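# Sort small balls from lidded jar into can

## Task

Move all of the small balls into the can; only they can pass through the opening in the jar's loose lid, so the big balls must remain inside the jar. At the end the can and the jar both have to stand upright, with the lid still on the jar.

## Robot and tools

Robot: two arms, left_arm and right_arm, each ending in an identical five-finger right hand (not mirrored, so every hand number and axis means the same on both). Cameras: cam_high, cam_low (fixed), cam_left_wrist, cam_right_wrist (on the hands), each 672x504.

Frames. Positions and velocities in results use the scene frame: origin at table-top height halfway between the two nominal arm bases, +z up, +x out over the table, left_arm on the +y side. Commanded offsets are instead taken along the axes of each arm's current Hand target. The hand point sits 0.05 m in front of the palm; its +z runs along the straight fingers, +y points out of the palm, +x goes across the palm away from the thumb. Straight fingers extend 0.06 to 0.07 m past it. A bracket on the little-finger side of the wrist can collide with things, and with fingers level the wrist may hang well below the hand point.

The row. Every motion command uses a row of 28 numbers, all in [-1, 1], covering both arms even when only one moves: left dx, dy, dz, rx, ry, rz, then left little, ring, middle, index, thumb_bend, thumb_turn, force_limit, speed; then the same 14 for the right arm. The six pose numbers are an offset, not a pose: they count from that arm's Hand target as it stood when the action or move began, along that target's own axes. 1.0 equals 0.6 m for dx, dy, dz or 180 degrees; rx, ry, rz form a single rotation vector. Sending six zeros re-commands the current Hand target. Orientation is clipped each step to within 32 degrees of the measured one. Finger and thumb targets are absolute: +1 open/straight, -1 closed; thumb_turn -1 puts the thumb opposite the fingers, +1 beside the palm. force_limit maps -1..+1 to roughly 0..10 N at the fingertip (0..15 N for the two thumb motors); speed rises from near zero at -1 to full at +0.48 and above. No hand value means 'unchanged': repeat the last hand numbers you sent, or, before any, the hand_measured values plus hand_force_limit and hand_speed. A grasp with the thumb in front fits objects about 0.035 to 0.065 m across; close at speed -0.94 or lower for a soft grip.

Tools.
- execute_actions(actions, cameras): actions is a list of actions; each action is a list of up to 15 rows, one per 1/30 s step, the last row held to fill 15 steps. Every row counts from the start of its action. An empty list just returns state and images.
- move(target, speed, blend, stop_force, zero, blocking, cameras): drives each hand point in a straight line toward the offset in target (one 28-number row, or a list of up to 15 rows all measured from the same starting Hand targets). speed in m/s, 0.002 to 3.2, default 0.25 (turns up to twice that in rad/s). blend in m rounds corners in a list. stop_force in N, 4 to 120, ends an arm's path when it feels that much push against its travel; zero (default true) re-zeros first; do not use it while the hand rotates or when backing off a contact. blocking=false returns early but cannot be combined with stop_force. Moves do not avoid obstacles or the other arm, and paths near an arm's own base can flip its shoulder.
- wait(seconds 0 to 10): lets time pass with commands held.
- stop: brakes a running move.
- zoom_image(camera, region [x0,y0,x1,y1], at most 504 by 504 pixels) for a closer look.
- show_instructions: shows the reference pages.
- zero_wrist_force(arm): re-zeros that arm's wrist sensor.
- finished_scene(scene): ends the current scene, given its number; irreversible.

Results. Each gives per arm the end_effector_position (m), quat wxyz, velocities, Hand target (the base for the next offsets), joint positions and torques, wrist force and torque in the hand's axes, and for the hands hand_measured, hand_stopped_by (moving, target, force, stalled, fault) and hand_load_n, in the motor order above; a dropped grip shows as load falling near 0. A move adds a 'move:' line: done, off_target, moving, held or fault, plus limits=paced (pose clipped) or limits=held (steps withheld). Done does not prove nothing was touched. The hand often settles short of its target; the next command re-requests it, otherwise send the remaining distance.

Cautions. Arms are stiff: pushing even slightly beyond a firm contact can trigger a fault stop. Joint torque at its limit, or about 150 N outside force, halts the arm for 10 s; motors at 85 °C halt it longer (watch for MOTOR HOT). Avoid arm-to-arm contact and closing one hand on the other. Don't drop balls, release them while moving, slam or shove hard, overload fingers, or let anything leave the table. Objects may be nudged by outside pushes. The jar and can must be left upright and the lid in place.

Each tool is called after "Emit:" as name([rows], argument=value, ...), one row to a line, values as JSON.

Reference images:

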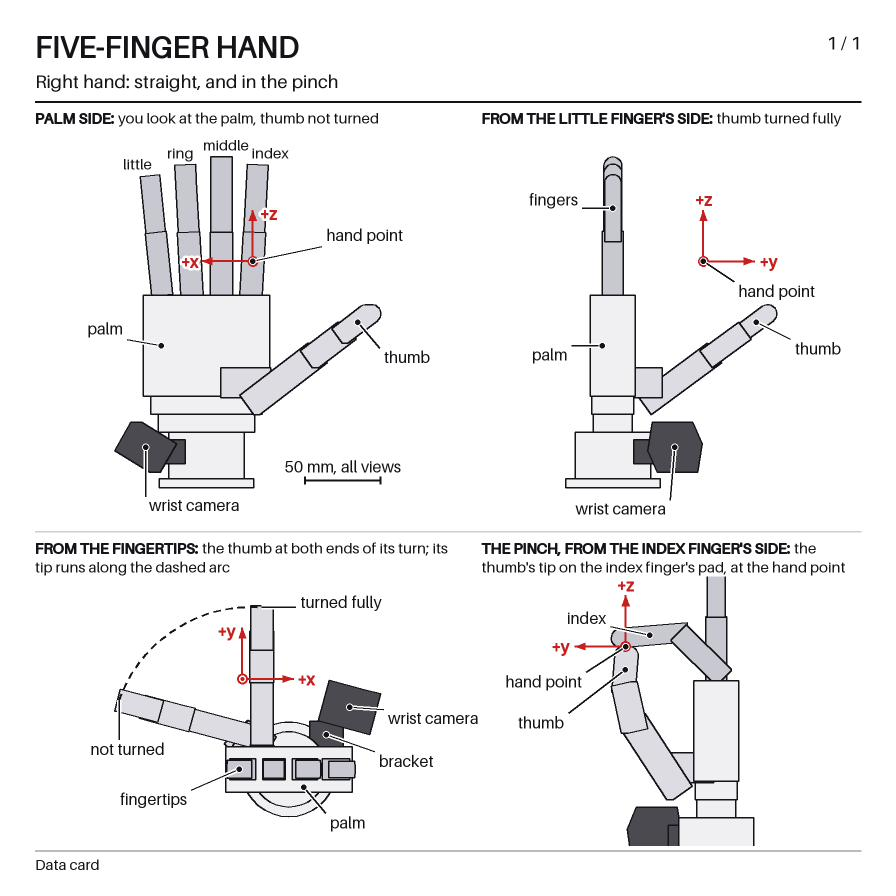

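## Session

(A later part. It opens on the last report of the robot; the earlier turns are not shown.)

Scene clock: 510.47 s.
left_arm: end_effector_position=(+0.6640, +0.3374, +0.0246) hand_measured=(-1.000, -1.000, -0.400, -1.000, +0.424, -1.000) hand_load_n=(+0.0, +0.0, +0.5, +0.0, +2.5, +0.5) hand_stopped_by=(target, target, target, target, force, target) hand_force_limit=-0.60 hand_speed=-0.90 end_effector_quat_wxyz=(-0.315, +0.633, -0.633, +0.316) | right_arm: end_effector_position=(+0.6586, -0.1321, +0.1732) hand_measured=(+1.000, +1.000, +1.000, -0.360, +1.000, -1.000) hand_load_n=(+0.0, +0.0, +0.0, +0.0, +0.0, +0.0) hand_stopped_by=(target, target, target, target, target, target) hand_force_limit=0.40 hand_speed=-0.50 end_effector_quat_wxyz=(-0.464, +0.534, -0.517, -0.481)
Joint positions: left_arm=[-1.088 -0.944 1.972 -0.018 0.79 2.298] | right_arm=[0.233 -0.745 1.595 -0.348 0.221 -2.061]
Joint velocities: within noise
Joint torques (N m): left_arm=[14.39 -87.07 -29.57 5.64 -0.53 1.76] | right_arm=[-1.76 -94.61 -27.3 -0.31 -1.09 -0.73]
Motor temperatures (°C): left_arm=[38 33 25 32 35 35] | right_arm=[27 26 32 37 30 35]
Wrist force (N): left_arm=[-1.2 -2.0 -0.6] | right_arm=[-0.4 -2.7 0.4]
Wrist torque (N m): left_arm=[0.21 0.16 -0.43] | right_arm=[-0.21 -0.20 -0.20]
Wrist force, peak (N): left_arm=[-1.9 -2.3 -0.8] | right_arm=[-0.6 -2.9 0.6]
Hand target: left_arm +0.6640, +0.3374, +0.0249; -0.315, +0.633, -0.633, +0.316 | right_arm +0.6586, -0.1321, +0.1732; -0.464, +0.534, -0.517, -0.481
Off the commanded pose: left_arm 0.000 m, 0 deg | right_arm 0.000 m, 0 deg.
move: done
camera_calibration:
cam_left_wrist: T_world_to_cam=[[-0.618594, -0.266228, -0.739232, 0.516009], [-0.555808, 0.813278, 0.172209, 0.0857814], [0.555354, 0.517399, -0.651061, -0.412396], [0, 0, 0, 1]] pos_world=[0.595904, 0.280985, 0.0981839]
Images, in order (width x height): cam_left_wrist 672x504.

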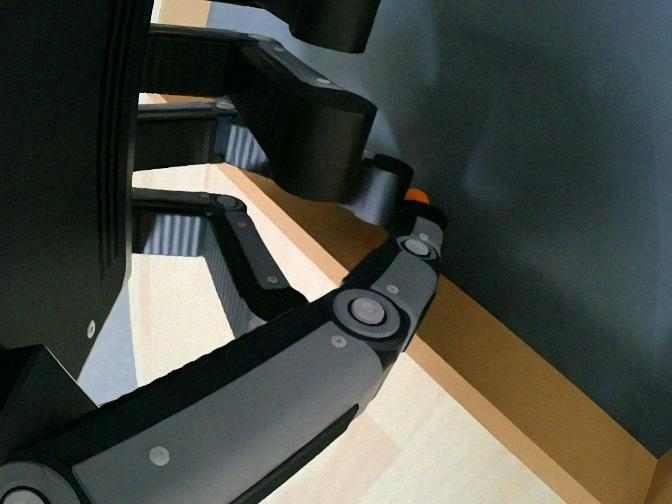

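Emit:
move(target=[0,-0.0266,-0.02,0,0,0,-1,-1,-0.4,-1,0.35,-1,-0.6,-0.9,0,0,0,0,0,0,1,1,1,-0.36,1,-1,0.4,-0.5], speed=0.03, cameras=["cam_left_wrist"])

Emit:
zoom_image(camera="cam_left_wrist", region=[300, 120, 560, 315])

Scene clock: 511.87 s.
left_arm: end_effector_position=(+0.6640, +0.3374, +0.0446) hand_measured=(-1.000, -1.000, -0.400, -1.000, +0.424, -1.000) hand_load_n=(+0.0, +0.0, +0.5, +0.0, +3.0, +0.5) hand_stopped_by=(target, target, target, target, force, target) hand_force_limit=-0.60 hand_speed=-0.90 end_effector_quat_wxyz=(-0.315, +0.633, -0.633, +0.316) | right_arm: end_effector_position=(+0.6586, -0.1321, +0.1732) hand_measured=(+1.000, +1.000, +1.000, -0.360, +1.000, -1.000) hand_load_n=(+0.0, +0.0, +0.0, +0.0, +0.0, -0.5) hand_stopped_by=(target, target, target, target, target, target) hand_force_limit=0.40 hand_speed=-0.50 end_effector_quat_wxyz=(-0.464, +0.534, -0.517, -0.481)
Joint positions: left_arm=[-1.088 -0.974 1.971 0.013 0.79 2.299] | right_arm=[0.233 -0.745 1.595 -0.348 0.221 -2.061]
Joint velocities: within noise
Joint torques (N m): left_arm=[21.74 -80.87 -30.86 4.93 0.58 2.28] | right_arm=[-2.17 -92.63 -26.14 -0.54 -1.03 -0.34]
Motor temperatures (°C): left_arm=[38 33 25 32 35 35] | right_arm=[27 26 32 37 30 35]
Wrist force (N): left_arm=[-1.1 -1.9 -0.1] | right_arm=[-0.7 -2.5 0.5]
Wrist torque (N m): left_arm=[0.20 0.13 -0.40] | right_arm=[-0.19 -0.15 -0.21]
Wrist force, peak (N): left_arm=[-1.6 -2.4 -0.5] | right_arm=[-0.5 -3.1 0.5]
Hand target: left_arm +0.6640, +0.3374, +0.0448; -0.315, +0.633, -0.633, +0.316 | right_arm +0.6586, -0.1321, +0.1732; -0.464, +0.534, -0.517, -0.481
Off the commanded pose: left_arm 0.000 m, 0 deg | right_arm 0.000 m, 0 deg.
move: done
camera_calibration:
cam_left_wrist: T_world_to_cam=[[-0.618613, -0.266164, -0.739239, 0.530777], [-0.555816, 0.813252, 0.172308, 0.0824104], [0.555325, 0.517472, -0.651027, -0.399502], [0, 0, 0, 1]] pos_world=[0.596004, 0.280985, 0.118084]
Images, in order (width x height): cam_left_wrist 672x504.

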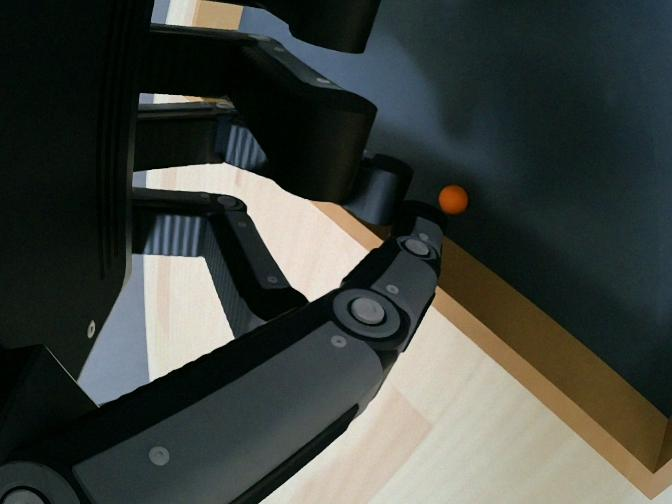

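Scaled by 1.938 from the camera's 672x504 image, which has a finer 960x720 frame.

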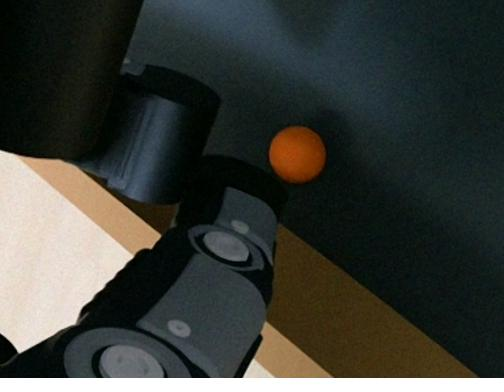

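Emit:
move(target=[-0.0078,-0.0088,-0.0028,0,-0.0666,-0.0502,-1,-1,-0.37,-1,0.62,-1,-0.6,-0.5,0,0,0,0,0,0,1,1,1,-0.36,1,-1,0.4,-0.5], speed=0.06, cameras=["cam_left_wrist"])

Emit:
zoom_image(camera="cam_left_wrist", region=[300, 120, 560, 315])

Scene clock: 516.87 s.
left_arm: end_effector_position=(+0.6658, +0.3421, +0.0501) hand_measured=(-1.000, -1.000, -0.370, -1.000, +0.620, -1.000) hand_load_n=(+0.0, +0.0, +0.0, +0.0, +0.0, +0.0) hand_stopped_by=(target, target, target, target, target, target) hand_force_limit=-0.60 hand_speed=-0.50 end_effector_quat_wxyz=(-0.354, +0.710, -0.545, +0.272) | right_arm: end_effector_position=(+0.6586, -0.1321, +0.1732) hand_measured=(+1.000, +1.000, +1.000, -0.360, +1.000, -1.000) hand_load_n=(+0.0, +0.0, +0.0, +0.0, +0.5, +0.0) hand_stopped_by=(target, target, target, target, target, target) hand_force_limit=0.40 hand_speed=-0.50 end_effector_quat_wxyz=(-0.464, +0.534, -0.517, -0.481)
Joint positions: left_arm=[-1.096 -0.886 1.858 0.313 0.678 1.93] | right_arm=[0.233 -0.745 1.595 -0.348 0.221 -2.061]
Joint velocities: within noise
Joint torques (N m): left_arm=[15.92 -58.71 -31.05 5.85 -3.88 -2.6] | right_arm=[-0.92 -94.73 -27.43 -0.04 -0.96 -0.13]
Motor temperatures (°C): left_arm=[38 33 25 32 35 35] | right_arm=[27 26 32 37 30 35]
Wrist force (N): left_arm=[-1.3 -2.4 -0.5] | right_arm=[-0.6 -2.5 0.8]
Wrist torque (N m): left_arm=[0.22 0.20 -0.47] | right_arm=[-0.21 -0.17 -0.21]
Wrist force, peak (N): left_arm=[-1.5 -2.4 -0.6] | right_arm=[-0.2 -2.9 1.1]
Hand target: left_arm +0.6658, +0.3421, +0.0501; -0.354, +0.710, -0.545, +0.272 | right_arm +0.6586, -0.1321, +0.1732; -0.464, +0.534, -0.517, -0.481
Off the commanded pose: left_arm 0.000 m, 0 deg | right_arm 0.000 m, 0 deg.
move: done
camera_calibration:
cam_left_wrist: T_world_to_cam=[[-0.528757, -0.417218, -0.739151, 0.528987], [-0.747234, 0.641852, 0.172243, 0.264693], [0.402563, 0.643394, -0.651143, -0.340672], [0, 0, 0, 1]] pos_world=[0.614636, 0.269995, 0.123584]
Images, in order (width x height): cam_left_wrist 672x504.

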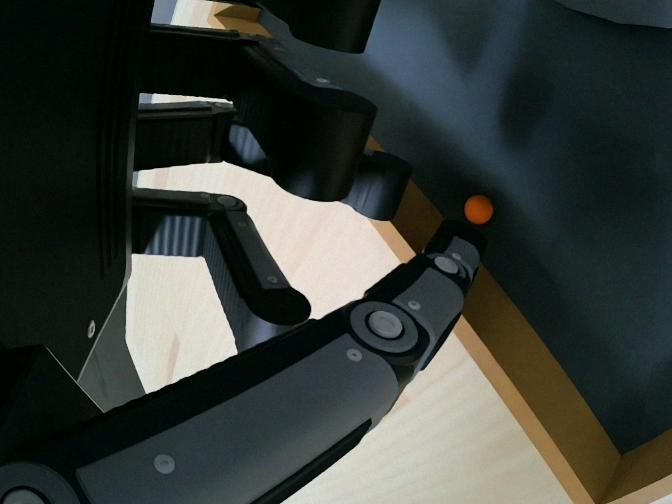

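Scaled by 1.938 from the camera's 672x504 image, which has a finer 960x720 frame.

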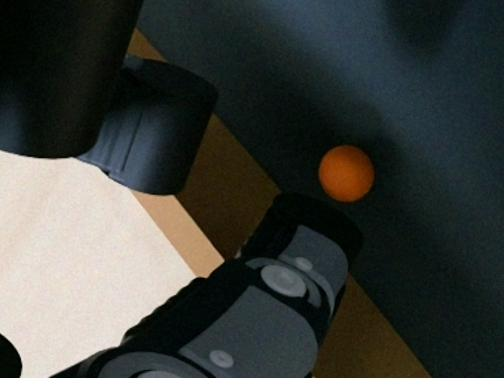

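Emit:
move(target=[0.0,0.036,0.0230,0,0,0,-1,-1,-0.37,-1,0.62,-1,-0.6,-0.5,0,0,0,0,0,0,1,1,1,-0.36,1,-1,0.4,-0.5], speed=0.04, stop_force=5, cameras=[])

Emit:
move(target=[0,0.0093,0.007,0,0,0,-1,-1,-0.37,-1,0.62,-1,-0.6,-0.5,0,0,0,0,0,0,1,1,1,-0.36,1,-1,0.4,-0.5], speed=0.008, stop_force=4, cameras=["cam_left_wrist"])

Emit:
zoom_image(camera="cam_left_wrist", region=[300, 120, 560, 315])

Scene clock: 519.43 s.
left_arm: end_effector_position=(+0.6639, +0.3416, +0.0245) hand_measured=(-1.000, -1.000, -0.370, -1.000, +0.620, -1.000) hand_load_n=(+0.5, +0.0, +0.0, +0.0, +0.0, +0.0) hand_stopped_by=(target, target, target, target, target, target) hand_force_limit=-0.60 hand_speed=-0.50 end_effector_quat_wxyz=(-0.354, +0.710, -0.545, +0.272) | right_arm: end_effector_position=(+0.6586, -0.1321, +0.1732) hand_measured=(+1.000, +1.000, +1.000, -0.360, +1.000, -1.000) hand_load_n=(+0.0, +0.0, +0.0, +0.0, +0.0, -0.5) hand_stopped_by=(target, target, target, target, target, target) hand_force_limit=0.40 hand_speed=-0.50 end_effector_quat_wxyz=(-0.464, +0.534, -0.517, -0.481)
Joint positions: left_arm=[-1.1 -0.85 1.859 0.281 0.677 1.924] | right_arm=[0.233 -0.745 1.595 -0.348 0.221 -2.061]
Joint velocities: within noise
Joint torques (N m): left_arm=[-19.21 -63.93 -28.07 1.37 -3.79 -3.73] | right_arm=[-0.53 -95.74 -27.72 -0.16 -1.24 0.06]
Motor temperatures (°C): left_arm=[38 33 25 32 35 35] | right_arm=[27 26 32 37 30 35]
Wrist force (N): left_arm=[-1.5 -2.4 -0.3] | right_arm=[-0.5 -2.6 0.6]
Wrist torque (N m): left_arm=[0.23 0.23 -0.48] | right_arm=[-0.22 -0.19 -0.20]
Wrist force, peak (N): left_arm=[-1.5 -2.4 -0.3] | right_arm=[-1.1 -2.9 0.3]
Hand target: left_arm +0.6639, +0.3416, +0.0245; -0.354, +0.710, -0.545, +0.272 | right_arm +0.6586, -0.1321, +0.1732; -0.464, +0.534, -0.517, -0.481
Off the commanded pose: left_arm 0.000 m, 0 deg | right_arm 0.000 m, 0 deg.
move: done
No camera images: "cameras" was empty.

Scene clock: 521.17 s.
left_arm: end_effector_position=(+0.6639, +0.3416, +0.0202) hand_measured=(-1.000, -1.000, -0.370, -1.000, +0.620, -1.000) hand_load_n=(+0.0, +0.0, +0.0, +0.0, -1.0, +0.0) hand_stopped_by=(target, target, target, target, target, target) hand_force_limit=-0.60 hand_speed=-0.50 end_effector_quat_wxyz=(-0.354, +0.710, -0.545, +0.272) | right_arm: end_effector_position=(+0.6586, -0.1321, +0.1732) hand_measured=(+1.000, +1.000, +1.000, -0.360, +1.000, -1.000) hand_load_n=(+0.0, +0.0, -0.5, +0.0, +0.0, +0.0) hand_stopped_by=(target, target, target, target, target, target) hand_force_limit=0.40 hand_speed=-0.50 end_effector_quat_wxyz=(-0.464, +0.534, -0.517, -0.481)
Joint positions: left_arm=[-1.1 -0.844 1.859 0.275 0.677 1.924] | right_arm=[0.233 -0.745 1.595 -0.348 0.221 -2.061]
Joint velocities: within noise
Joint torques (N m): left_arm=[-16.09 -88.73 -17.67 4.96 -1.73 -3.18] | right_arm=[-0.58 -96.04 -27.42 -0.3 -1.38 -0.26]
Motor temperatures (°C): left_arm=[38 33 25 32 35 35] | right_arm=[27 26 32 37 30 35]
Wrist force (N): left_arm=[-1.0 -5.1 -3.2] | right_arm=[-0.7 -2.9 0.8]
Wrist torque (N m): left_arm=[0.12 0.14 -0.45] | right_arm=[-0.26 -0.16 -0.23]
Wrist force, peak (N): left_arm=[-1.2 -6.5 -5.3] | right_arm=[-0.3 -3.1 0.7]
Hand target: left_arm +0.6639, +0.3416, +0.0202; -0.354, +0.710, -0.545, +0.272 (not the last commanded pose) | right_arm +0.6586, -0.1321, +0.1732; -0.464, +0.534, -0.517, -0.481
Off the commanded pose: left_arm 0.003 m, 0 deg | right_arm 0.000 m, 0 deg.
move: contact (left_arm)
camera_calibration:
cam_left_wrist: T_world_to_cam=[[-0.528576, -0.417448, -0.739151, 0.505635], [-0.747525, 0.641508, 0.172262, 0.269153], [0.402261, 0.643588, -0.651138, -0.358898], [0, 0, 0, 1]] pos_world=[0.612836, 0.269396, 0.0936838]
Images, in order (width x height): cam_left_wrist 672x504.

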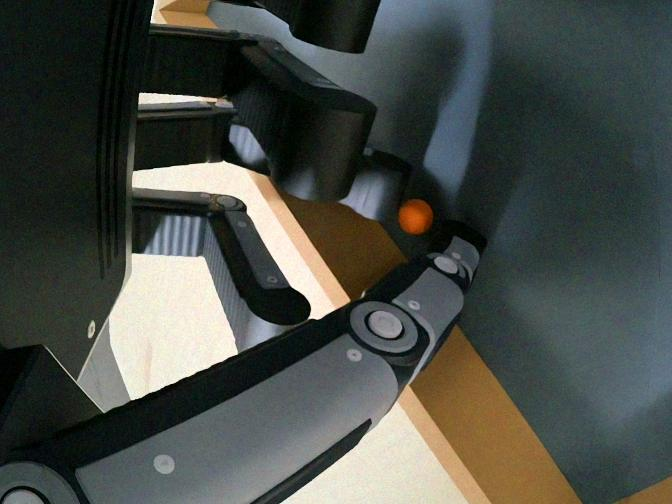

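Scaled by 1.938 from the camera's 672x504 image, which has a finer 960x720 frame.

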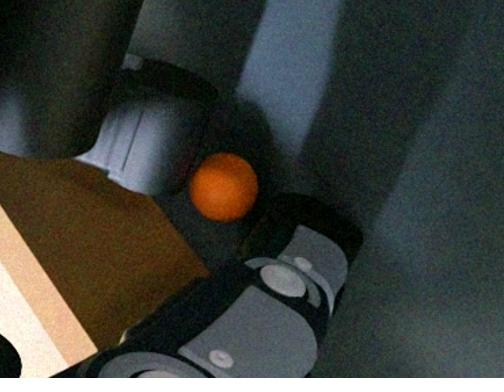

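Emit:
move(target=[0,-0.0013,-0.001,0,0,0,-1,-1,-0.37,-1,0.62,-1,-0.6,-0.7,0,0,0,0,0,0,1,1,1,-0.36,1,-1,0.4,-0.5], speed=0.02, cameras=[])

Emit:
move(target=[0,0,0,0,0,0,-1,-1,-0.37,-1,0.565,-1,-0.6,-0.8,0,0,0,0,0,0,1,1,1,-0.36,1,-1,0.4,-0.5], speed=0.05, cameras=[])

Emit:
move(target=[0,0.0064,0.0048,0,0,0,-1,-1,-0.37,-1,0.565,-1,-0.6,-0.8,0,0,0,0,0,0,1,1,1,-0.36,1,-1,0.4,-0.5], speed=0.008, stop_force=4, cameras=["cam_left_wrist"])

Emit:
zoom_image(camera="cam_left_wrist", region=[300, 120, 560, 315])

Scene clock: 522.53 s.
left_arm: end_effector_position=(+0.6639, +0.3416, +0.0211) hand_measured=(-1.000, -1.000, -0.370, -1.000, +0.620, -1.000) hand_load_n=(+0.0, +0.0, +0.0, +0.0, +0.0, +0.0) hand_stopped_by=(target, target, target, target, target, target) hand_force_limit=-0.60 hand_speed=-0.70 end_effector_quat_wxyz=(-0.354, +0.710, -0.545, +0.272) | right_arm: end_effector_position=(+0.6586, -0.1321, +0.1732) hand_measured=(+1.000, +1.000, +1.000, -0.360, +1.000, -1.000) hand_load_n=(+0.0, +0.0, +0.0, +0.0, +0.0, -0.5) hand_stopped_by=(target, target, target, target, target, target) hand_force_limit=0.40 hand_speed=-0.50 end_effector_quat_wxyz=(-0.464, +0.534, -0.517, -0.481)
Joint positions: left_arm=[-1.1 -0.845 1.859 0.276 0.677 1.924] | right_arm=[0.233 -0.745 1.595 -0.348 0.221 -2.061]
Joint velocities: within noise
Joint torques (N m): left_arm=[-16.6 -92.82 -16.09 6.21 -0.4 -3.44] | right_arm=[0.34 -97.59 -27.09 -0.59 -0.83 -0.28]
Motor temperatures (°C): left_arm=[38 33 25 32 35 35] | right_arm=[27 26 32 37 30 35]
Wrist force (N): left_arm=[-0.7 -2.2 -0.6] | right_arm=[-0.5 -2.3 0.3]
Wrist torque (N m): left_arm=[0.28 0.11 -0.42] | right_arm=[-0.15 -0.17 -0.20]
Wrist force, peak (N): left_arm=[-1.7 -5.5 -3.8] | right_arm=[-0.5 -3.0 0.5]
Hand target: left_arm +0.6639, +0.3416, +0.0212; -0.354, +0.710, -0.545, +0.272 | right_arm +0.6586, -0.1321, +0.1732; -0.464, +0.534, -0.517, -0.481
Off the commanded pose: left_arm 0.000 m, 0 deg | right_arm 0.000 m, 0 deg.
move: done
No camera images: "cameras" was empty.

Scene clock: 523.03 s.
left_arm: end_effector_position=(+0.6639, +0.3416, +0.0212) hand_measured=(-1.000, -1.000, -0.370, -1.000, +0.566, -1.000) hand_load_n=(+0.0, +0.0, +0.0, +0.0, +0.0, +0.5) hand_stopped_by=(target, target, target, target, target, target) hand_force_limit=-0.60 hand_speed=-0.80 end_effector_quat_wxyz=(-0.354, +0.710, -0.545, +0.272) | right_arm: end_effector_position=(+0.6586, -0.1321, +0.1732) hand_measured=(+1.000, +1.000, +1.000, -0.360, +1.000, -1.000) hand_load_n=(+0.0, +0.0, +0.0, +0.0, -0.5, +0.0) hand_stopped_by=(target, target, target, target, target, target) hand_force_limit=0.40 hand_speed=-0.50 end_effector_quat_wxyz=(-0.464, +0.534, -0.517, -0.481)
Joint positions: left_arm=[-1.1 -0.845 1.859 0.276 0.677 1.924] | right_arm=[0.233 -0.745 1.595 -0.348 0.221 -2.061]
Joint velocities: within noise
Joint torques (N m): left_arm=[-17.19 -92.32 -17.58 5.44 0.24 -3.79] | right_arm=[-0.56 -99.13 -28.01 -0.88 -0.86 -0.43]
Motor temperatures (°C): left_arm=[38 33 25 32 35 35] | right_arm=[27 26 32 37 30 35]
Wrist force (N): left_arm=[-0.7 -1.7 -0.4] | right_arm=[-0.4 -2.6 0.9]
Wrist torque (N m): left_arm=[0.33 0.11 -0.40] | right_arm=[-0.22 -0.20 -0.20]
Wrist force, peak (N): left_arm=[-1.0 -2.5 0.1] | right_arm=[-0.6 -2.8 0.8]
Hand target: left_arm +0.6639, +0.3416, +0.0212; -0.354, +0.710, -0.545, +0.272 | right_arm +0.6586, -0.1321, +0.1732; -0.464, +0.534, -0.517, -0.481
Off the commanded pose: left_arm 0.000 m, 0 deg | right_arm 0.000 m, 0 deg.
move: done
No camera images: "cameras" was empty.

Scene clock: 524.43 s.
left_arm: end_effector_position=(+0.6639, +0.3416, +0.0194) hand_measured=(-1.000, -1.000, -0.370, -1.000, +0.566, -1.000) hand_load_n=(+0.0, +0.0, +0.0, +0.0, -1.0, -0.5) hand_stopped_by=(target, target, target, target, target, target) hand_force_limit=-0.60 hand_speed=-0.80 end_effector_quat_wxyz=(-0.354, +0.710, -0.545, +0.272) | right_arm: end_effector_position=(+0.6586, -0.1321, +0.1732) hand_measured=(+1.000, +1.000, +1.000, -0.360, +1.000, -1.000) hand_load_n=(+0.0, +0.0, +0.0, +0.0, +0.0, -0.5) hand_stopped_by=(target, target, target, target, target, target) hand_force_limit=0.40 hand_speed=-0.50 end_effector_quat_wxyz=(-0.464, +0.534, -0.517, -0.481)
Joint positions: left_arm=[-1.1 -0.842 1.859 0.274 0.677 1.924] | right_arm=[0.233 -0.745 1.595 -0.348 0.221 -2.061]
Joint velocities: within noise
Joint torques (N m): left_arm=[-12.86 -86.12 -12.89 4.91 -0.13 -3.51] | right_arm=[2.47 -98.27 -26.69 -0.25 -0.99 0.09]
Motor temperatures (°C): left_arm=[38 33 25 32 35 35] | right_arm=[27 26 32 37 30 35]
Wrist force (N): left_arm=[-1.1 -5.0 -3.2] | right_arm=[-0.9 -2.6 0.4]
Wrist torque (N m): left_arm=[0.16 0.18 -0.47] | right_arm=[-0.19 -0.12 -0.22]
Wrist force, peak (N): left_arm=[-1.3 -6.1 -4.7] | right_arm=[-0.5 -2.9 0.7]
Hand target: left_arm +0.6639, +0.3416, +0.0194; -0.354, +0.710, -0.545, +0.272 (not the last commanded pose) | right_arm +0.6586, -0.1321, +0.1732; -0.464, +0.534, -0.517, -0.481
Off the commanded pose: left_arm 0.003 m, 0 deg | right_arm 0.000 m, 0 deg.
move: contact (left_arm)
camera_calibration:
cam_left_wrist: T_world_to_cam=[[-0.528631, -0.417401, -0.739139, 0.505106], [-0.747486, 0.641538, 0.172317, 0.269189], [0.402261, 0.643588, -0.651138, -0.359484], [0, 0, 0, 1]] pos_world=[0.612836, 0.269495, 0.0928838]
Images, in order (width x height): cam_left_wrist 672x504.

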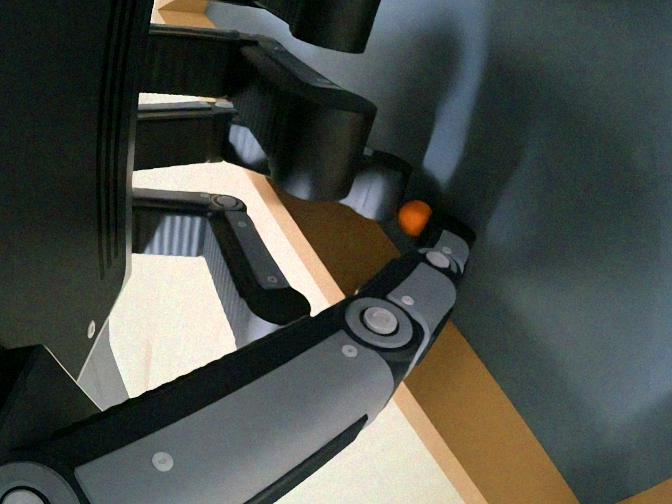

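Scaled by 1.938 from the camera's 672x504 image, which has a finer 960x720 frame.

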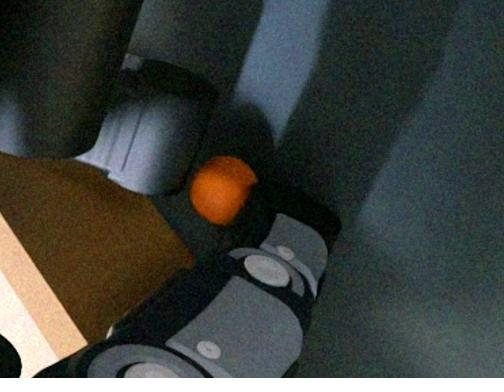

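Emit:
move(target=[0,-0.0011,-0.0008,0,0,0,-1,-1,-0.37,-1,0.565,-1,-0.6,-0.8,0,0,0,0,0,0,1,1,1,-0.36,1,-1,0.4,-0.5], speed=0.02, cameras=[])

Emit:
move(target=[0,0,0,0,0,0,-1,-1,-0.37,-1,0.53,-1,-0.6,-0.9,0,0,0,0,0,0,1,1,1,-0.36,1,-1,0.4,-0.5], speed=0.05, cameras=[])

Emit:
move(target=[0,0.0053,0.004,0,0,0,-1,-1,-0.37,-1,0.53,-1,-0.6,-0.9,0,0,0,0,0,0,1,1,1,-0.36,1,-1,0.4,-0.5], speed=0.008, stop_force=4, cameras=["cam_left_wrist"])

Emit:
zoom_image(camera="cam_left_wrist", region=[300, 120, 560, 315])

Scene clock: 525.53 s.
left_arm: end_effector_position=(+0.6639, +0.3416, +0.0201) hand_measured=(-1.000, -1.000, -0.370, -1.000, +0.566, -1.000) hand_load_n=(+0.0, +0.0, +0.5, +0.0, -0.5, +0.0) hand_stopped_by=(target, target, target, target, target, target) hand_force_limit=-0.60 hand_speed=-0.80 end_effector_quat_wxyz=(-0.354, +0.710, -0.545, +0.272) | right_arm: end_effector_position=(+0.6586, -0.1321, +0.1732) hand_measured=(+1.000, +1.000, +1.000, -0.360, +1.000, -1.000) hand_load_n=(+0.0, +0.0, +0.0, +0.0, +0.5, +0.0) hand_stopped_by=(target, target, target, target, target, target) hand_force_limit=0.40 hand_speed=-0.50 end_effector_quat_wxyz=(-0.464, +0.534, -0.517, -0.481)
Joint positions: left_arm=[-1.1 -0.844 1.859 0.275 0.677 1.924] | right_arm=[0.233 -0.745 1.595 -0.348 0.221 -2.061]
Joint velocities: within noise
Joint torques (N m): left_arm=[-3.22 -92.03 -14.68 5.89 -0.29 -1.45] | right_arm=[0.77 -97.89 -27.87 -0.56 -1.25 -0.25]
Motor temperatures (°C): left_arm=[38 33 25 32 35 35] | right_arm=[27 26 32 37 30 35]
Wrist force (N): left_arm=[-0.7 -2.3 -0.9] | right_arm=[-0.4 -2.8 0.3]
Wrist torque (N m): left_arm=[0.30 0.12 -0.41] | right_arm=[-0.22 -0.19 -0.20]
Wrist force, peak (N): left_arm=[-1.4 -5.4 -3.9] | right_arm=[-0.5 -2.9 0.3]
Hand target: left_arm +0.6639, +0.3417, +0.0202; -0.354, +0.710, -0.545, +0.272 | right_arm +0.6586, -0.1321, +0.1732; -0.464, +0.534, -0.517, -0.481
Off the commanded pose: left_arm 0.000 m, 0 deg | right_arm 0.000 m, 0 deg.
move: done
No camera images: "cameras" was empty.

Scene clock: 526.03 s.
left_arm: end_effector_position=(+0.6639, +0.3416, +0.0202) hand_measured=(-1.000, -1.000, -0.370, -1.000, +0.530, -1.000) hand_load_n=(+0.0, +0.0, +0.0, +0.0, +0.0, +0.0) hand_stopped_by=(target, target, target, target, target, target) hand_force_limit=-0.60 hand_speed=-0.90 end_effector_quat_wxyz=(-0.354, +0.710, -0.545, +0.272) | right_arm: end_effector_position=(+0.6586, -0.1321, +0.1732) hand_measured=(+1.000, +1.000, +1.000, -0.360, +1.000, -1.000) hand_load_n=(+0.0, -0.5, +0.0, +0.0, +0.0, +0.0) hand_stopped_by=(target, target, target, target, target, target) hand_force_limit=0.40 hand_speed=-0.50 end_effector_quat_wxyz=(-0.464, +0.534, -0.517, -0.481)
Joint positions: left_arm=[-1.1 -0.844 1.859 0.275 0.677 1.924] | right_arm=[0.233 -0.745 1.595 -0.348 0.221 -2.061]
Joint velocities: within noise
Joint torques (N m): left_arm=[3.35 -93.47 -16.11 5.77 0.06 0.54] | right_arm=[3.9 -97.8 -27.37 -0.36 -1.1 0.31]
Motor temperatures (°C): left_arm=[38 33 25 32 35 35] | right_arm=[27 26 32 37 30 35]
Wrist force (N): left_arm=[-0.8 -2.4 -0.1] | right_arm=[-0.4 -2.8 0.5]
Wrist torque (N m): left_arm=[0.22 0.09 -0.43] | right_arm=[-0.24 -0.20 -0.20]
Wrist force, peak (N): left_arm=[-1.2 -2.5 -0.6] | right_arm=[-0.6 -2.9 0.8]
Hand target: left_arm +0.6639, +0.3417, +0.0202; -0.354, +0.710, -0.545, +0.272 | right_arm +0.6586, -0.1321, +0.1732; -0.464, +0.534, -0.517, -0.481
Off the commanded pose: left_arm 0.000 m, 0 deg | right_arm 0.000 m, 0 deg.
move: done
No camera images: "cameras" was empty.

Scene clock: 527.37 s.
left_arm: end_effector_position=(+0.6638, +0.3417, +0.0190) hand_measured=(-1.000, -1.000, -0.370, -1.000, +0.530, -1.000) hand_load_n=(+0.0, +0.0, -0.5, +0.5, -0.5, -0.5) hand_stopped_by=(target, target, target, target, target, target) hand_force_limit=-0.60 hand_speed=-0.90 end_effector_quat_wxyz=(-0.354, +0.710, -0.545, +0.272) | right_arm: end_effector_position=(+0.6586, -0.1321, +0.1732) hand_measured=(+1.000, +1.000, +1.000, -0.360, +1.000, -1.000) hand_load_n=(+0.0, +0.0, +0.0, +0.0, +0.0, -0.5) hand_stopped_by=(target, target, target, target, target, target) hand_force_limit=0.40 hand_speed=-0.50 end_effector_quat_wxyz=(-0.464, +0.534, -0.517, -0.481)
Joint positions: left_arm=[-1.1 -0.842 1.859 0.273 0.677 1.924] | right_arm=[0.233 -0.745 1.595 -0.348 0.221 -2.061]
Joint velocities: within noise
Joint torques (N m): left_arm=[6.76 -88.4 -22.52 5.35 0.31 1.92] | right_arm=[2.48 -99.32 -28.3 -0.17 -0.8 0.07]
Motor temperatures (°C): left_arm=[38 33 25 32 35 35] | right_arm=[27 26 32 37 30 35]
Wrist force (N): left_arm=[-1.0 -5.1 -3.1] | right_arm=[-0.2 -3.1 0.5]
Wrist torque (N m): left_arm=[0.19 0.16 -0.47] | right_arm=[-0.28 -0.23 -0.20]
Wrist force, peak (N): left_arm=[-1.0 -6.6 -4.3] | right_arm=[-0.6 -3.0 0.6]
Hand target: left_arm +0.6638, +0.3417, +0.0190; -0.354, +0.710, -0.545, +0.272 (not the last commanded pose) | right_arm +0.6586, -0.1321, +0.1732; -0.464, +0.534, -0.517, -0.481
Off the commanded pose: left_arm 0.003 m, 0 deg | right_arm 0.000 m, 0 deg.
move: contact (left_arm)
camera_calibration:
cam_left_wrist: T_world_to_cam=[[-0.528631, -0.417401, -0.739139, 0.504799], [-0.747486, 0.641538, 0.172317, 0.269119], [0.402261, 0.643588, -0.651138, -0.359768], [0, 0, 0, 1]] pos_world=[0.612736, 0.269595, 0.0924838]
Images, in order (width x height): cam_left_wrist 672x504.

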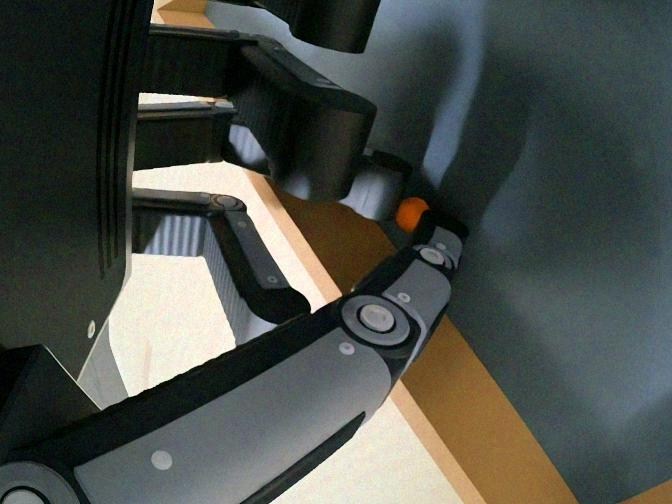

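Scaled by 1.938 from the camera's 672x504 image, which has a finer 960x720 frame.

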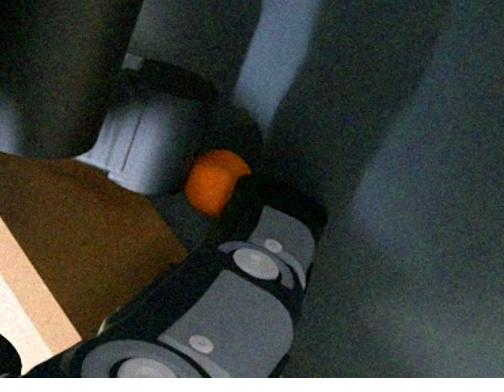

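Emit:
move(target=[0,-0.0008,-0.0006,0,0,0,-1,-1,-0.37,-1,0.53,-1,-0.6,-0.9,0,0,0,0,0,0,1,1,1,-0.36,1,-1,0.4,-0.5], speed=0.02, cameras=[])

Emit:
move(target=[0,0,0,0,0,0,-1,-1,-0.37,-1,0.3,-1,-0.55,-0.92,0,0,0,0,0,0,1,1,1,-0.36,1,-1,0.4,-0.5], speed=0.05, cameras=["cam_left_wrist"])

Emit:
zoom_image(camera="cam_left_wrist", region=[300, 120, 560, 315])

Scene clock: 528.43 s.
left_arm: end_effector_position=(+0.6638, +0.3417, +0.0195) hand_measured=(-1.000, -1.000, -0.370, -1.000, +0.530, -1.000) hand_load_n=(+0.0, +0.0, +0.0, +0.0, +0.0, +0.0) hand_stopped_by=(target, target, target, target, target, target) hand_force_limit=-0.60 hand_speed=-0.90 end_effector_quat_wxyz=(-0.354, +0.710, -0.545, +0.272) | right_arm: end_effector_position=(+0.6586, -0.1321, +0.1732) hand_measured=(+1.000, +1.000, +1.000, -0.360, +1.000, -1.000) hand_load_n=(+0.0, +0.0, +0.0, +0.0, +0.0, -0.5) hand_stopped_by=(target, target, target, target, target, target) hand_force_limit=0.40 hand_speed=-0.50 end_effector_quat_wxyz=(-0.464, +0.534, -0.517, -0.481)
Joint positions: left_arm=[-1.1 -0.843 1.859 0.274 0.677 1.924] | right_arm=[0.233 -0.745 1.595 -0.348 0.221 -2.061]
Joint velocities: within noise
Joint torques (N m): left_arm=[5.28 -91.14 -15.12 5.85 -0.15 2.27] | right_arm=[-1.8 -100.91 -28.49 -0.32 -1.24 0.27]
Motor temperatures (°C): left_arm=[38 33 25 32 35 35] | right_arm=[27 26 32 37 30 35]
Wrist force (N): left_arm=[-0.9 -2.3 -1.1] | right_arm=[-0.5 -2.7 0.3]
Wrist torque (N m): left_arm=[0.34 0.16 -0.43] | right_arm=[-0.21 -0.18 -0.21]
Wrist force, peak (N): left_arm=[-0.7 -5.7 -3.3] | right_arm=[-0.8 -2.9 0.8]
Hand target: left_arm +0.6638, +0.3417, +0.0196; -0.354, +0.710, -0.545, +0.272 | right_arm +0.6586, -0.1321, +0.1732; -0.464, +0.534, -0.517, -0.481
Off the commanded pose: left_arm 0.000 m, 0 deg | right_arm 0.000 m, 0 deg.
move: done
No camera images: "cameras" was empty.

Scene clock: 528.93 s.
left_arm: end_effector_position=(+0.6638, +0.3417, +0.0196) hand_measured=(-1.000, -1.000, -0.370, -1.000, +0.514, -1.000) hand_load_n=(+0.0, +0.0, +2.0, +0.5, +3.5, +0.5) hand_stopped_by=(target, target, target, target, force, target) hand_force_limit=-0.55 hand_speed=-0.92 end_effector_quat_wxyz=(-0.354, +0.710, -0.545, +0.272) | right_arm: end_effector_position=(+0.6586, -0.1321, +0.1732) hand_measured=(+1.000, +1.000, +1.000, -0.360, +1.000, -1.000) hand_load_n=(+0.0, +0.0, +0.0, +0.0, +0.0, -0.5) hand_stopped_by=(target, target, target, target, target, target) hand_force_limit=0.40 hand_speed=-0.50 end_effector_quat_wxyz=(-0.464, +0.534, -0.517, -0.481)
Joint positions: left_arm=[-1.1 -0.843 1.859 0.274 0.677 1.924] | right_arm=[0.233 -0.745 1.595 -0.348 0.221 -2.061]
Joint velocities: within noise
Joint torques (N m): left_arm=[3.99 -93.4 -15.91 5.59 0.25 2.47] | right_arm=[1.22 -98.21 -28.48 -0.45 -1.29 0.16]
Motor temperatures (°C): left_arm=[38 33 25 32 35 35] | right_arm=[27 26 32 37 30 35]
Wrist force (N): left_arm=[-0.5 -2.0 -0.9] | right_arm=[-0.2 -2.8 0.7]
Wrist torque (N m): left_arm=[0.33 0.08 -0.40] | right_arm=[-0.24 -0.23 -0.19]
Wrist force, peak (N): left_arm=[-1.0 -2.9 -0.7] | right_arm=[-0.3 -2.9 0.6]
Hand target: left_arm +0.6638, +0.3417, +0.0196; -0.354, +0.710, -0.545, +0.272 | right_arm +0.6586, -0.1321, +0.1732; -0.464, +0.534, -0.517, -0.481
Off the commanded pose: left_arm 0.000 m, 0 deg | right_arm 0.000 m, 0 deg.
move: done
camera_calibration:
cam_left_wrist: T_world_to_cam=[[-0.528631, -0.417401, -0.739139, 0.505242], [-0.747486, 0.641538, 0.172317, 0.269016], [0.402261, 0.643588, -0.651138, -0.359377], [0, 0, 0, 1]] pos_world=[0.612736, 0.269595, 0.0930838]
Images, in order (width x height): cam_left_wrist 672x504.

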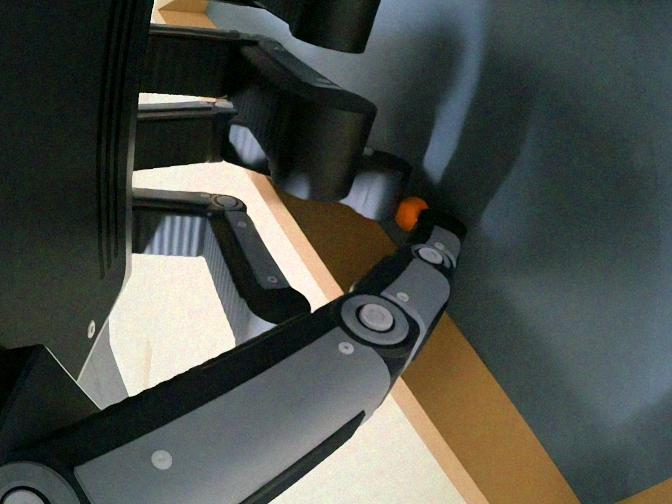

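Scaled by 1.938 from the camera's 672x504 image, which has a finer 960x720 frame.

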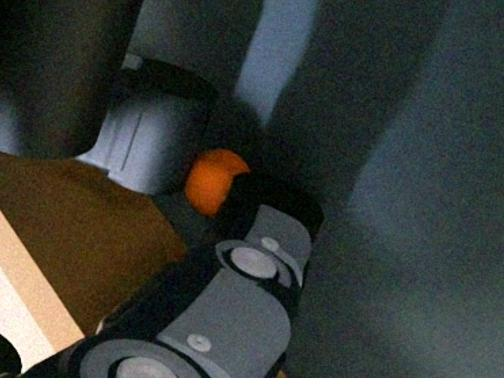

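Emit:
move(target=[0,0,0,0,0,0,-1,-1,-0.37,-1,0.25,-1,-0.3,-0.92,0,0,0,0,0,0,1,1,1,-0.36,1,-1,0.4,-0.5], speed=0.05, cameras=[])

Emit:
move(target=[0,-0.008,-0.006,0,0,0,-1,-1,-0.37,-1,0.25,-1,-0.3,-0.92,0,0,0,0,0,0,1,1,1,-0.36,1,-1,0.4,-0.5], speed=0.01, cameras=["cam_left_wrist"])

Emit:
zoom_image(camera="cam_left_wrist", region=[300, 120, 560, 315])

Scene clock: 529.80 s.
left_arm: end_effector_position=(+0.6638, +0.3417, +0.0196) hand_measured=(-1.000, -1.000, -0.370, -1.000, +0.504, -1.000) hand_load_n=(+0.0, +0.0, +3.0, +0.0, +5.5, +0.5) hand_stopped_by=(target, target, target, target, force, target) hand_force_limit=-0.30 hand_speed=-0.92 end_effector_quat_wxyz=(-0.354, +0.710, -0.545, +0.272) | right_arm: end_effector_position=(+0.6586, -0.1321, +0.1732) hand_measured=(+1.000, +1.000, +1.000, -0.360, +1.000, -1.000) hand_load_n=(+0.0, +0.0, +0.0, +0.0, +0.0, -0.5) hand_stopped_by=(target, target, target, target, target, target) hand_force_limit=0.40 hand_speed=-0.50 end_effector_quat_wxyz=(-0.464, +0.534, -0.517, -0.481)
Joint positions: left_arm=[-1.1 -0.843 1.859 0.274 0.677 1.924] | right_arm=[0.233 -0.745 1.595 -0.348 0.221 -2.061]
Joint velocities: within noise
Joint torques (N m): left_arm=[8.29 -91.4 -19.51 5.41 0.08 2.69] | right_arm=[0.96 -100.33 -27.84 0 -1.24 0.41]
Motor temperatures (°C): left_arm=[38 33 25 32 35 35] | right_arm=[27 26 32 37 30 35]
Wrist force (N): left_arm=[-1.2 -2.2 -0.2] | right_arm=[-0.5 -2.8 0.6]
Wrist torque (N m): left_arm=[0.25 0.18 -0.45] | right_arm=[-0.24 -0.18 -0.21]
Wrist force, peak (N): left_arm=[-1.2 -2.3 -0.8] | right_arm=[-0.7 -3.3 0.5]
Hand target: left_arm +0.6638, +0.3417, +0.0196; -0.354, +0.710, -0.545, +0.272 | right_arm +0.6586, -0.1321, +0.1732; -0.464, +0.534, -0.517, -0.481
Off the commanded pose: left_arm 0.000 m, 0 deg | right_arm 0.000 m, 0 deg.
move: done
No camera images: "cameras" was empty.

Scene clock: 530.63 s.
left_arm: end_effector_position=(+0.6638, +0.3417, +0.0253) hand_measured=(-1.000, -1.000, -0.370, -1.000, +0.504, -1.000) hand_load_n=(+0.0, +0.5, +3.0, +0.0, +5.5, +1.0) hand_stopped_by=(target, target, target, target, force, target) hand_force_limit=-0.30 hand_speed=-0.92 end_effector_quat_wxyz=(-0.354, +0.710, -0.545, +0.272) | right_arm: end_effector_position=(+0.6586, -0.1321, +0.1732) hand_measured=(+1.000, +1.000, +1.000, -0.360, +1.000, -1.000) hand_load_n=(+0.0, +0.0, +0.0, +0.0, +0.0, +0.0) hand_stopped_by=(target, target, target, target, target, target) hand_force_limit=0.40 hand_speed=-0.50 end_effector_quat_wxyz=(-0.464, +0.534, -0.517, -0.481)
Joint positions: left_arm=[-1.1 -0.851 1.859 0.282 0.677 1.924] | right_arm=[0.233 -0.745 1.595 -0.348 0.221 -2.061]
Joint velocities: within noise
Joint torques (N m): left_arm=[14.25 -88.4 -15.82 7.64 0.55 3.4] | right_arm=[-0.64 -100.64 -28.27 0 -1.29 0.28]
Motor temperatures (°C): left_arm=[38 33 25 32 35 35] | right_arm=[27 26 32 37 30 35]
Wrist force (N): left_arm=[-1.1 -1.6 -0.3] | right_arm=[-0.7 -2.7 0.7]
Wrist torque (N m): left_arm=[0.34 0.16 -0.43] | right_arm=[-0.23 -0.15 -0.22]
Wrist force, peak (N): left_arm=[-1.5 -2.1 -0.2] | right_arm=[-0.5 -3.0 0.7]
Hand target: left_arm +0.6638, +0.3417, +0.0256; -0.354, +0.710, -0.545, +0.272 | right_arm +0.6586, -0.1321, +0.1732; -0.464, +0.534, -0.517, -0.481
Off the commanded pose: left_arm 0.000 m, 0 deg | right_arm 0.000 m, 0 deg.
move: done
camera_calibration:
cam_left_wrist: T_world_to_cam=[[-0.52867, -0.417367, -0.73913, 0.509469], [-0.747459, 0.64156, 0.172355, 0.268007], [0.402261, 0.643588, -0.651138, -0.355666], [0, 0, 0, 1]] pos_world=[0.612736, 0.269595, 0.0987838]
Images, in order (width x height): cam_left_wrist 672x504.

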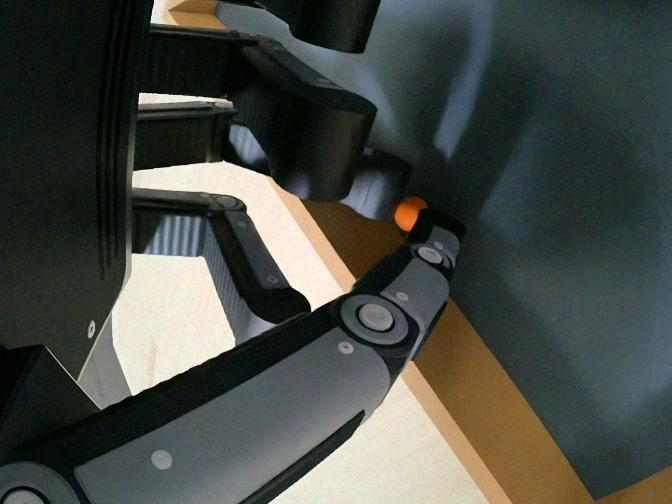

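Scaled by 1.938 from the camera's 672x504 image, which has a finer 960x720 frame.

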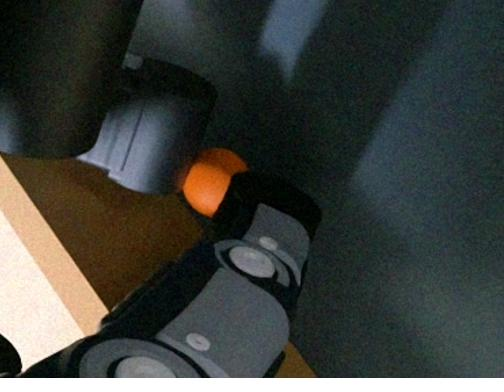

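Emit:
move([
  [0,-0.1923,-0.1449,0,0,0,-1,-1,-0.37,-1,0.25,-1,-0.3,-0.92,0,0,0,0,0,0,1,1,1,-0.36,1,-1,0.4,-0.5],
  [0.1925,-0.1916,-0.1459,0,0,0,-1,-1,-0.37,-1,0.25,-1,-0.3,-0.92,0,0,0,0,0,0,1,1,1,-0.36,1,-1,0.4,-0.5],
], speed=0.08, blend=0.01, cameras=["cam_left_wrist","cam_low","cam_high"])

Emit:
zoom_image(camera="cam_left_wrist", region=[300, 120, 560, 315])

Scene clock: 537.87 s.
left_arm: end_effector_position=(+0.6930, +0.2302, +0.1702) hand_measured=(-1.000, -1.000, -0.370, -1.000, +0.504, -1.000) hand_load_n=(+0.0, +0.0, +3.0, +0.0, +5.5, +0.5) hand_stopped_by=(target, target, target, target, force, target) hand_force_limit=-0.30 hand_speed=-0.92 end_effector_quat_wxyz=(-0.354, +0.710, -0.545, +0.272) | right_arm: end_effector_position=(+0.6586, -0.1321, +0.1732) hand_measured=(+1.000, +1.000, +1.000, -0.360, +1.000, -1.000) hand_load_n=(+0.0, +0.0, +0.0, +0.0, +0.0, +0.0) hand_stopped_by=(target, target, target, target, target, target) hand_force_limit=0.40 hand_speed=-0.50 end_effector_quat_wxyz=(-0.464, +0.534, -0.517, -0.481)
Joint positions: left_arm=[-1.136 -0.907 1.602 0.64 0.668 1.868] | right_arm=[0.233 -0.745 1.595 -0.348 0.221 -2.061]
Joint velocities: within noise
Joint torques (N m): left_arm=[-16.93 -70.99 -39.91 7 -3.8 -3.72] | right_arm=[3.16 -100.2 -29.3 -0.33 -1.54 0.56]
Motor temperatures (°C): left_arm=[38 33 25 32 35 35] | right_arm=[27 26 32 37 30 35]
Wrist force (N): left_arm=[-1.0 -1.9 -0.3] | right_arm=[-0.4 -2.7 0.7]
Wrist torque (N m): left_arm=[0.14 0.10 -0.45] | right_arm=[-0.24 -0.21 -0.20]
Wrist force, peak (N): left_arm=[-1.3 -2.6 -0.6] | right_arm=[-0.3 -3.1 0.9]
Hand target: left_arm +0.6930, +0.2300, +0.1701; -0.354, +0.710, -0.545, +0.272 | right_arm +0.6586, -0.1321, +0.1732; -0.464, +0.534, -0.517, -0.481
Off the commanded pose: left_arm 0.000 m, 0 deg | right_arm 0.000 m, 0 deg.
move: done
camera_calibration:
cam_left_wrist: T_world_to_cam=[[-0.52867, -0.417367, -0.73913, 0.58547], [-0.747459, 0.64156, 0.172355, 0.336393], [0.402261, 0.643588, -0.651138, -0.201302], [0, 0, 0, 1]] pos_world=[0.641936, 0.158095, 0.243684]
Images, in order (width x height): cam_high 672x504, cam_low 672x504, cam_left_wrist 672x504.

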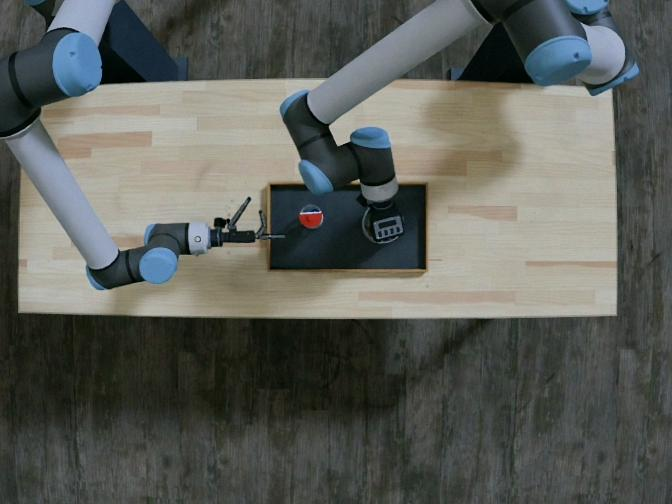

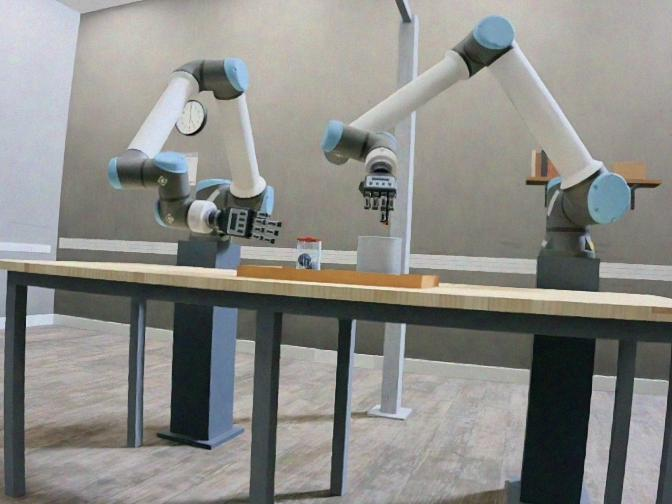

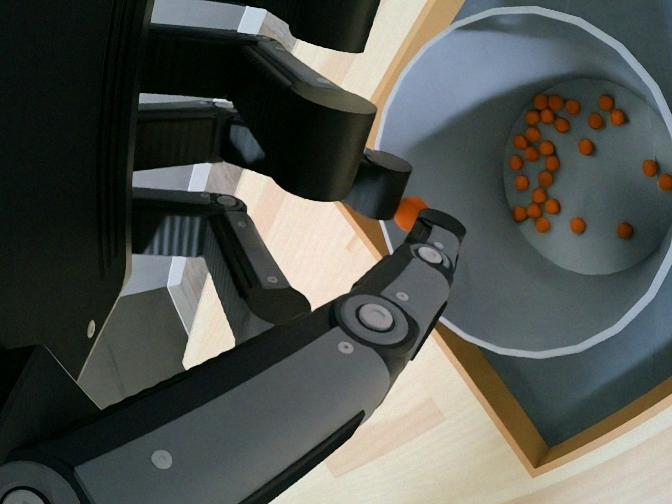

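Scaled by 1.938 from the camera's 672x504 image, which has a finer 960x720 frame.

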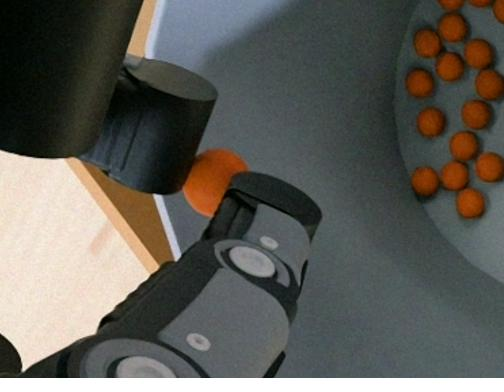

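Emit:
move(target=[0,0.0772,0.0582,0,0,0,-1,-1,-0.37,-1,0.25,-1,-0.3,-0.92,0,0,0,0,0,0,1,1,1,-0.36,1,-1,0.4,-0.5], speed=0.06, stop_force=5, cameras=["cam_left_wrist","cam_low"])

Scene clock: 540.30 s.
left_arm: end_effector_position=(+0.6930, +0.2300, +0.1121) hand_measured=(-1.000, -1.000, -0.370, -1.000, +0.504, -1.000) hand_load_n=(+0.5, +0.0, +3.0, +0.0, +5.0, +0.5) hand_stopped_by=(target, target, target, target, force, target) hand_force_limit=-0.30 hand_speed=-0.92 end_effector_quat_wxyz=(-0.354, +0.710, -0.545, +0.272) | right_arm: end_effector_position=(+0.6586, -0.1321, +0.1732) hand_measured=(+1.000, +1.000, +1.000, -0.360, +1.000, -1.000) hand_load_n=(+0.0, +0.0, +0.0, +0.0, +0.0, -0.5) hand_stopped_by=(target, target, target, target, target, target) hand_force_limit=0.40 hand_speed=-0.50 end_effector_quat_wxyz=(-0.464, +0.534, -0.517, -0.481)
Joint positions: left_arm=[-1.136 -0.844 1.616 0.562 0.668 1.867] | right_arm=[0.233 -0.745 1.595 -0.348 0.221 -2.061]
Joint velocities: within noise
Joint torques (N m): left_arm=[10.48 -73.18 -23.06 1.71 -3.5 3.11] | right_arm=[1.58 -103.26 -28.57 -0.65 -0.77 0.57]
Motor temperatures (°C): left_arm=[38 33 25 32 35 35] | right_arm=[27 26 32 37 30 35]
Wrist force (N): left_arm=[-1.1 -2.2 0.2] | right_arm=[-0.7 -2.7 0.4]
Wrist torque (N m): left_arm=[0.10 0.14 -0.51] | right_arm=[-0.21 -0.14 -0.22]
Wrist force, peak (N): left_arm=[-1.1 -2.8 -0.6] | right_arm=[-0.5 -2.9 0.9]
Hand target: left_arm +0.6930, +0.2300, +0.1121; -0.354, +0.710, -0.545, +0.272 | right_arm +0.6586, -0.1321, +0.1732; -0.464, +0.534, -0.517, -0.481
Off the commanded pose: left_arm 0.000 m, 0 deg | right_arm 0.000 m, 0 deg.
move: done
camera_calibration:
cam_left_wrist: T_world_to_cam=[[-0.52867, -0.417367, -0.73913, 0.542517], [-0.747459, 0.64156, 0.172355, 0.346517], [0.402261, 0.643588, -0.651138, -0.238939], [0, 0, 0, 1]] pos_world=[0.641936, 0.157895, 0.185684]
Images, in order (width x height): cam_low 672x504, cam_left_wrist 672x504.

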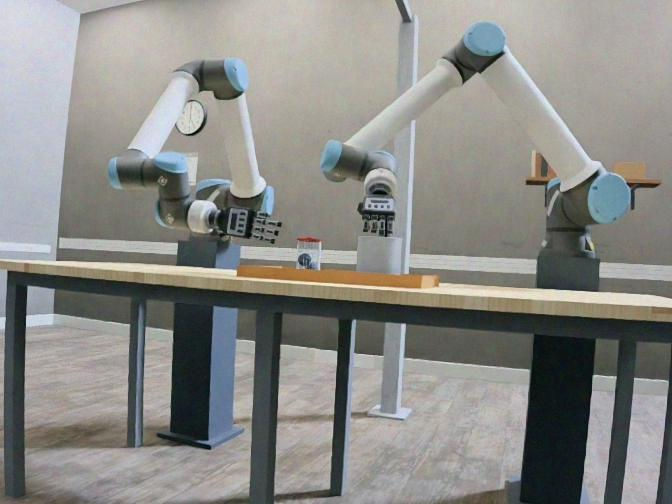

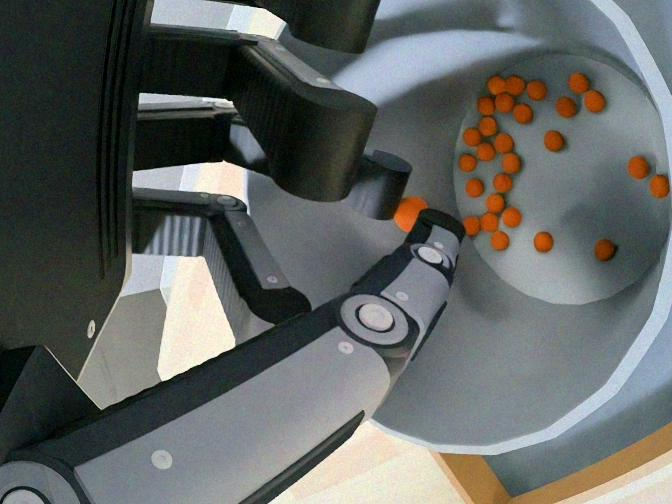

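Emit:
move(target=[0,0,0,0,0,0,-1,-1,-0.37,-1,0.66,-1,-0.3,-0.85,0,0,0,0,0,0,1,1,1,-0.36,1,-1,0.4,-0.5], speed=0.05, cameras=["cam_left_wrist"])

Scene clock: 541.57 s.
left_arm: end_effector_position=(+0.6930, +0.2300, +0.1121) hand_measured=(-1.000, -1.000, -0.370, -1.000, +0.660, -1.000) hand_load_n=(+0.0, +0.0, +0.0, +0.0, +0.0, +0.0) hand_stopped_by=(target, target, target, target, target, target) hand_force_limit=-0.30 hand_speed=-0.85 end_effector_quat_wxyz=(-0.354, +0.710, -0.545, +0.272) | right_arm: end_effector_position=(+0.6586, -0.1321, +0.1732) hand_measured=(+1.000, +1.000, +1.000, -0.360, +1.000, -1.000) hand_load_n=(+0.0, +0.0, +0.0, +0.0, +0.0, -0.5) hand_stopped_by=(target, target, target, target, target, target) hand_force_limit=0.40 hand_speed=-0.50 end_effector_quat_wxyz=(-0.464, +0.534, -0.517, -0.481)
Joint positions: left_arm=[-1.136 -0.844 1.616 0.562 0.668 1.867] | right_arm=[0.233 -0.745 1.595 -0.348 0.221 -2.061]
Joint velocities: within noise
Joint torques (N m): left_arm=[19.29 -72.25 -26.2 1.97 -3.09 3.67] | right_arm=[3.75 -101.13 -29 -0.13 -0.89 0.95]
Motor temperatures (°C): left_arm=[38 33 25 32 35 35] | right_arm=[27 26 32 37 30 35]
Wrist force (N): left_arm=[-1.2 -1.9 0.9] | right_arm=[-0.7 -2.9 0.5]
Wrist torque (N m): left_arm=[0.10 0.13 -0.50] | right_arm=[-0.25 -0.15 -0.23]
Wrist force, peak (N): left_arm=[-1.8 -2.4 -0.2] | right_arm=[-0.5 -3.1 0.7]
Hand target: left_arm +0.6930, +0.2300, +0.1121; -0.354, +0.710, -0.545, +0.272 | right_arm +0.6586, -0.1321, +0.1732; -0.464, +0.534, -0.517, -0.481
Off the commanded pose: left_arm 0.000 m, 0 deg | right_arm 0.000 m, 0 deg.
move: done
camera_calibration:
cam_left_wrist: T_world_to_cam=[[-0.528631, -0.417401, -0.739139, 0.542552], [-0.747486, 0.641538, 0.172317, 0.34662], [0.402261, 0.643588, -0.651138, -0.23898], [0, 0, 0, 1]] pos_world=[0.642036, 0.157895, 0.185684]
Images, in order (width x height): cam_left_wrist 672x504.

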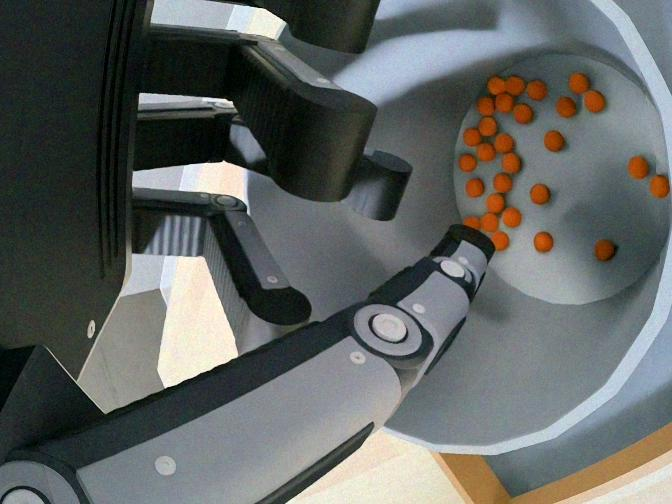

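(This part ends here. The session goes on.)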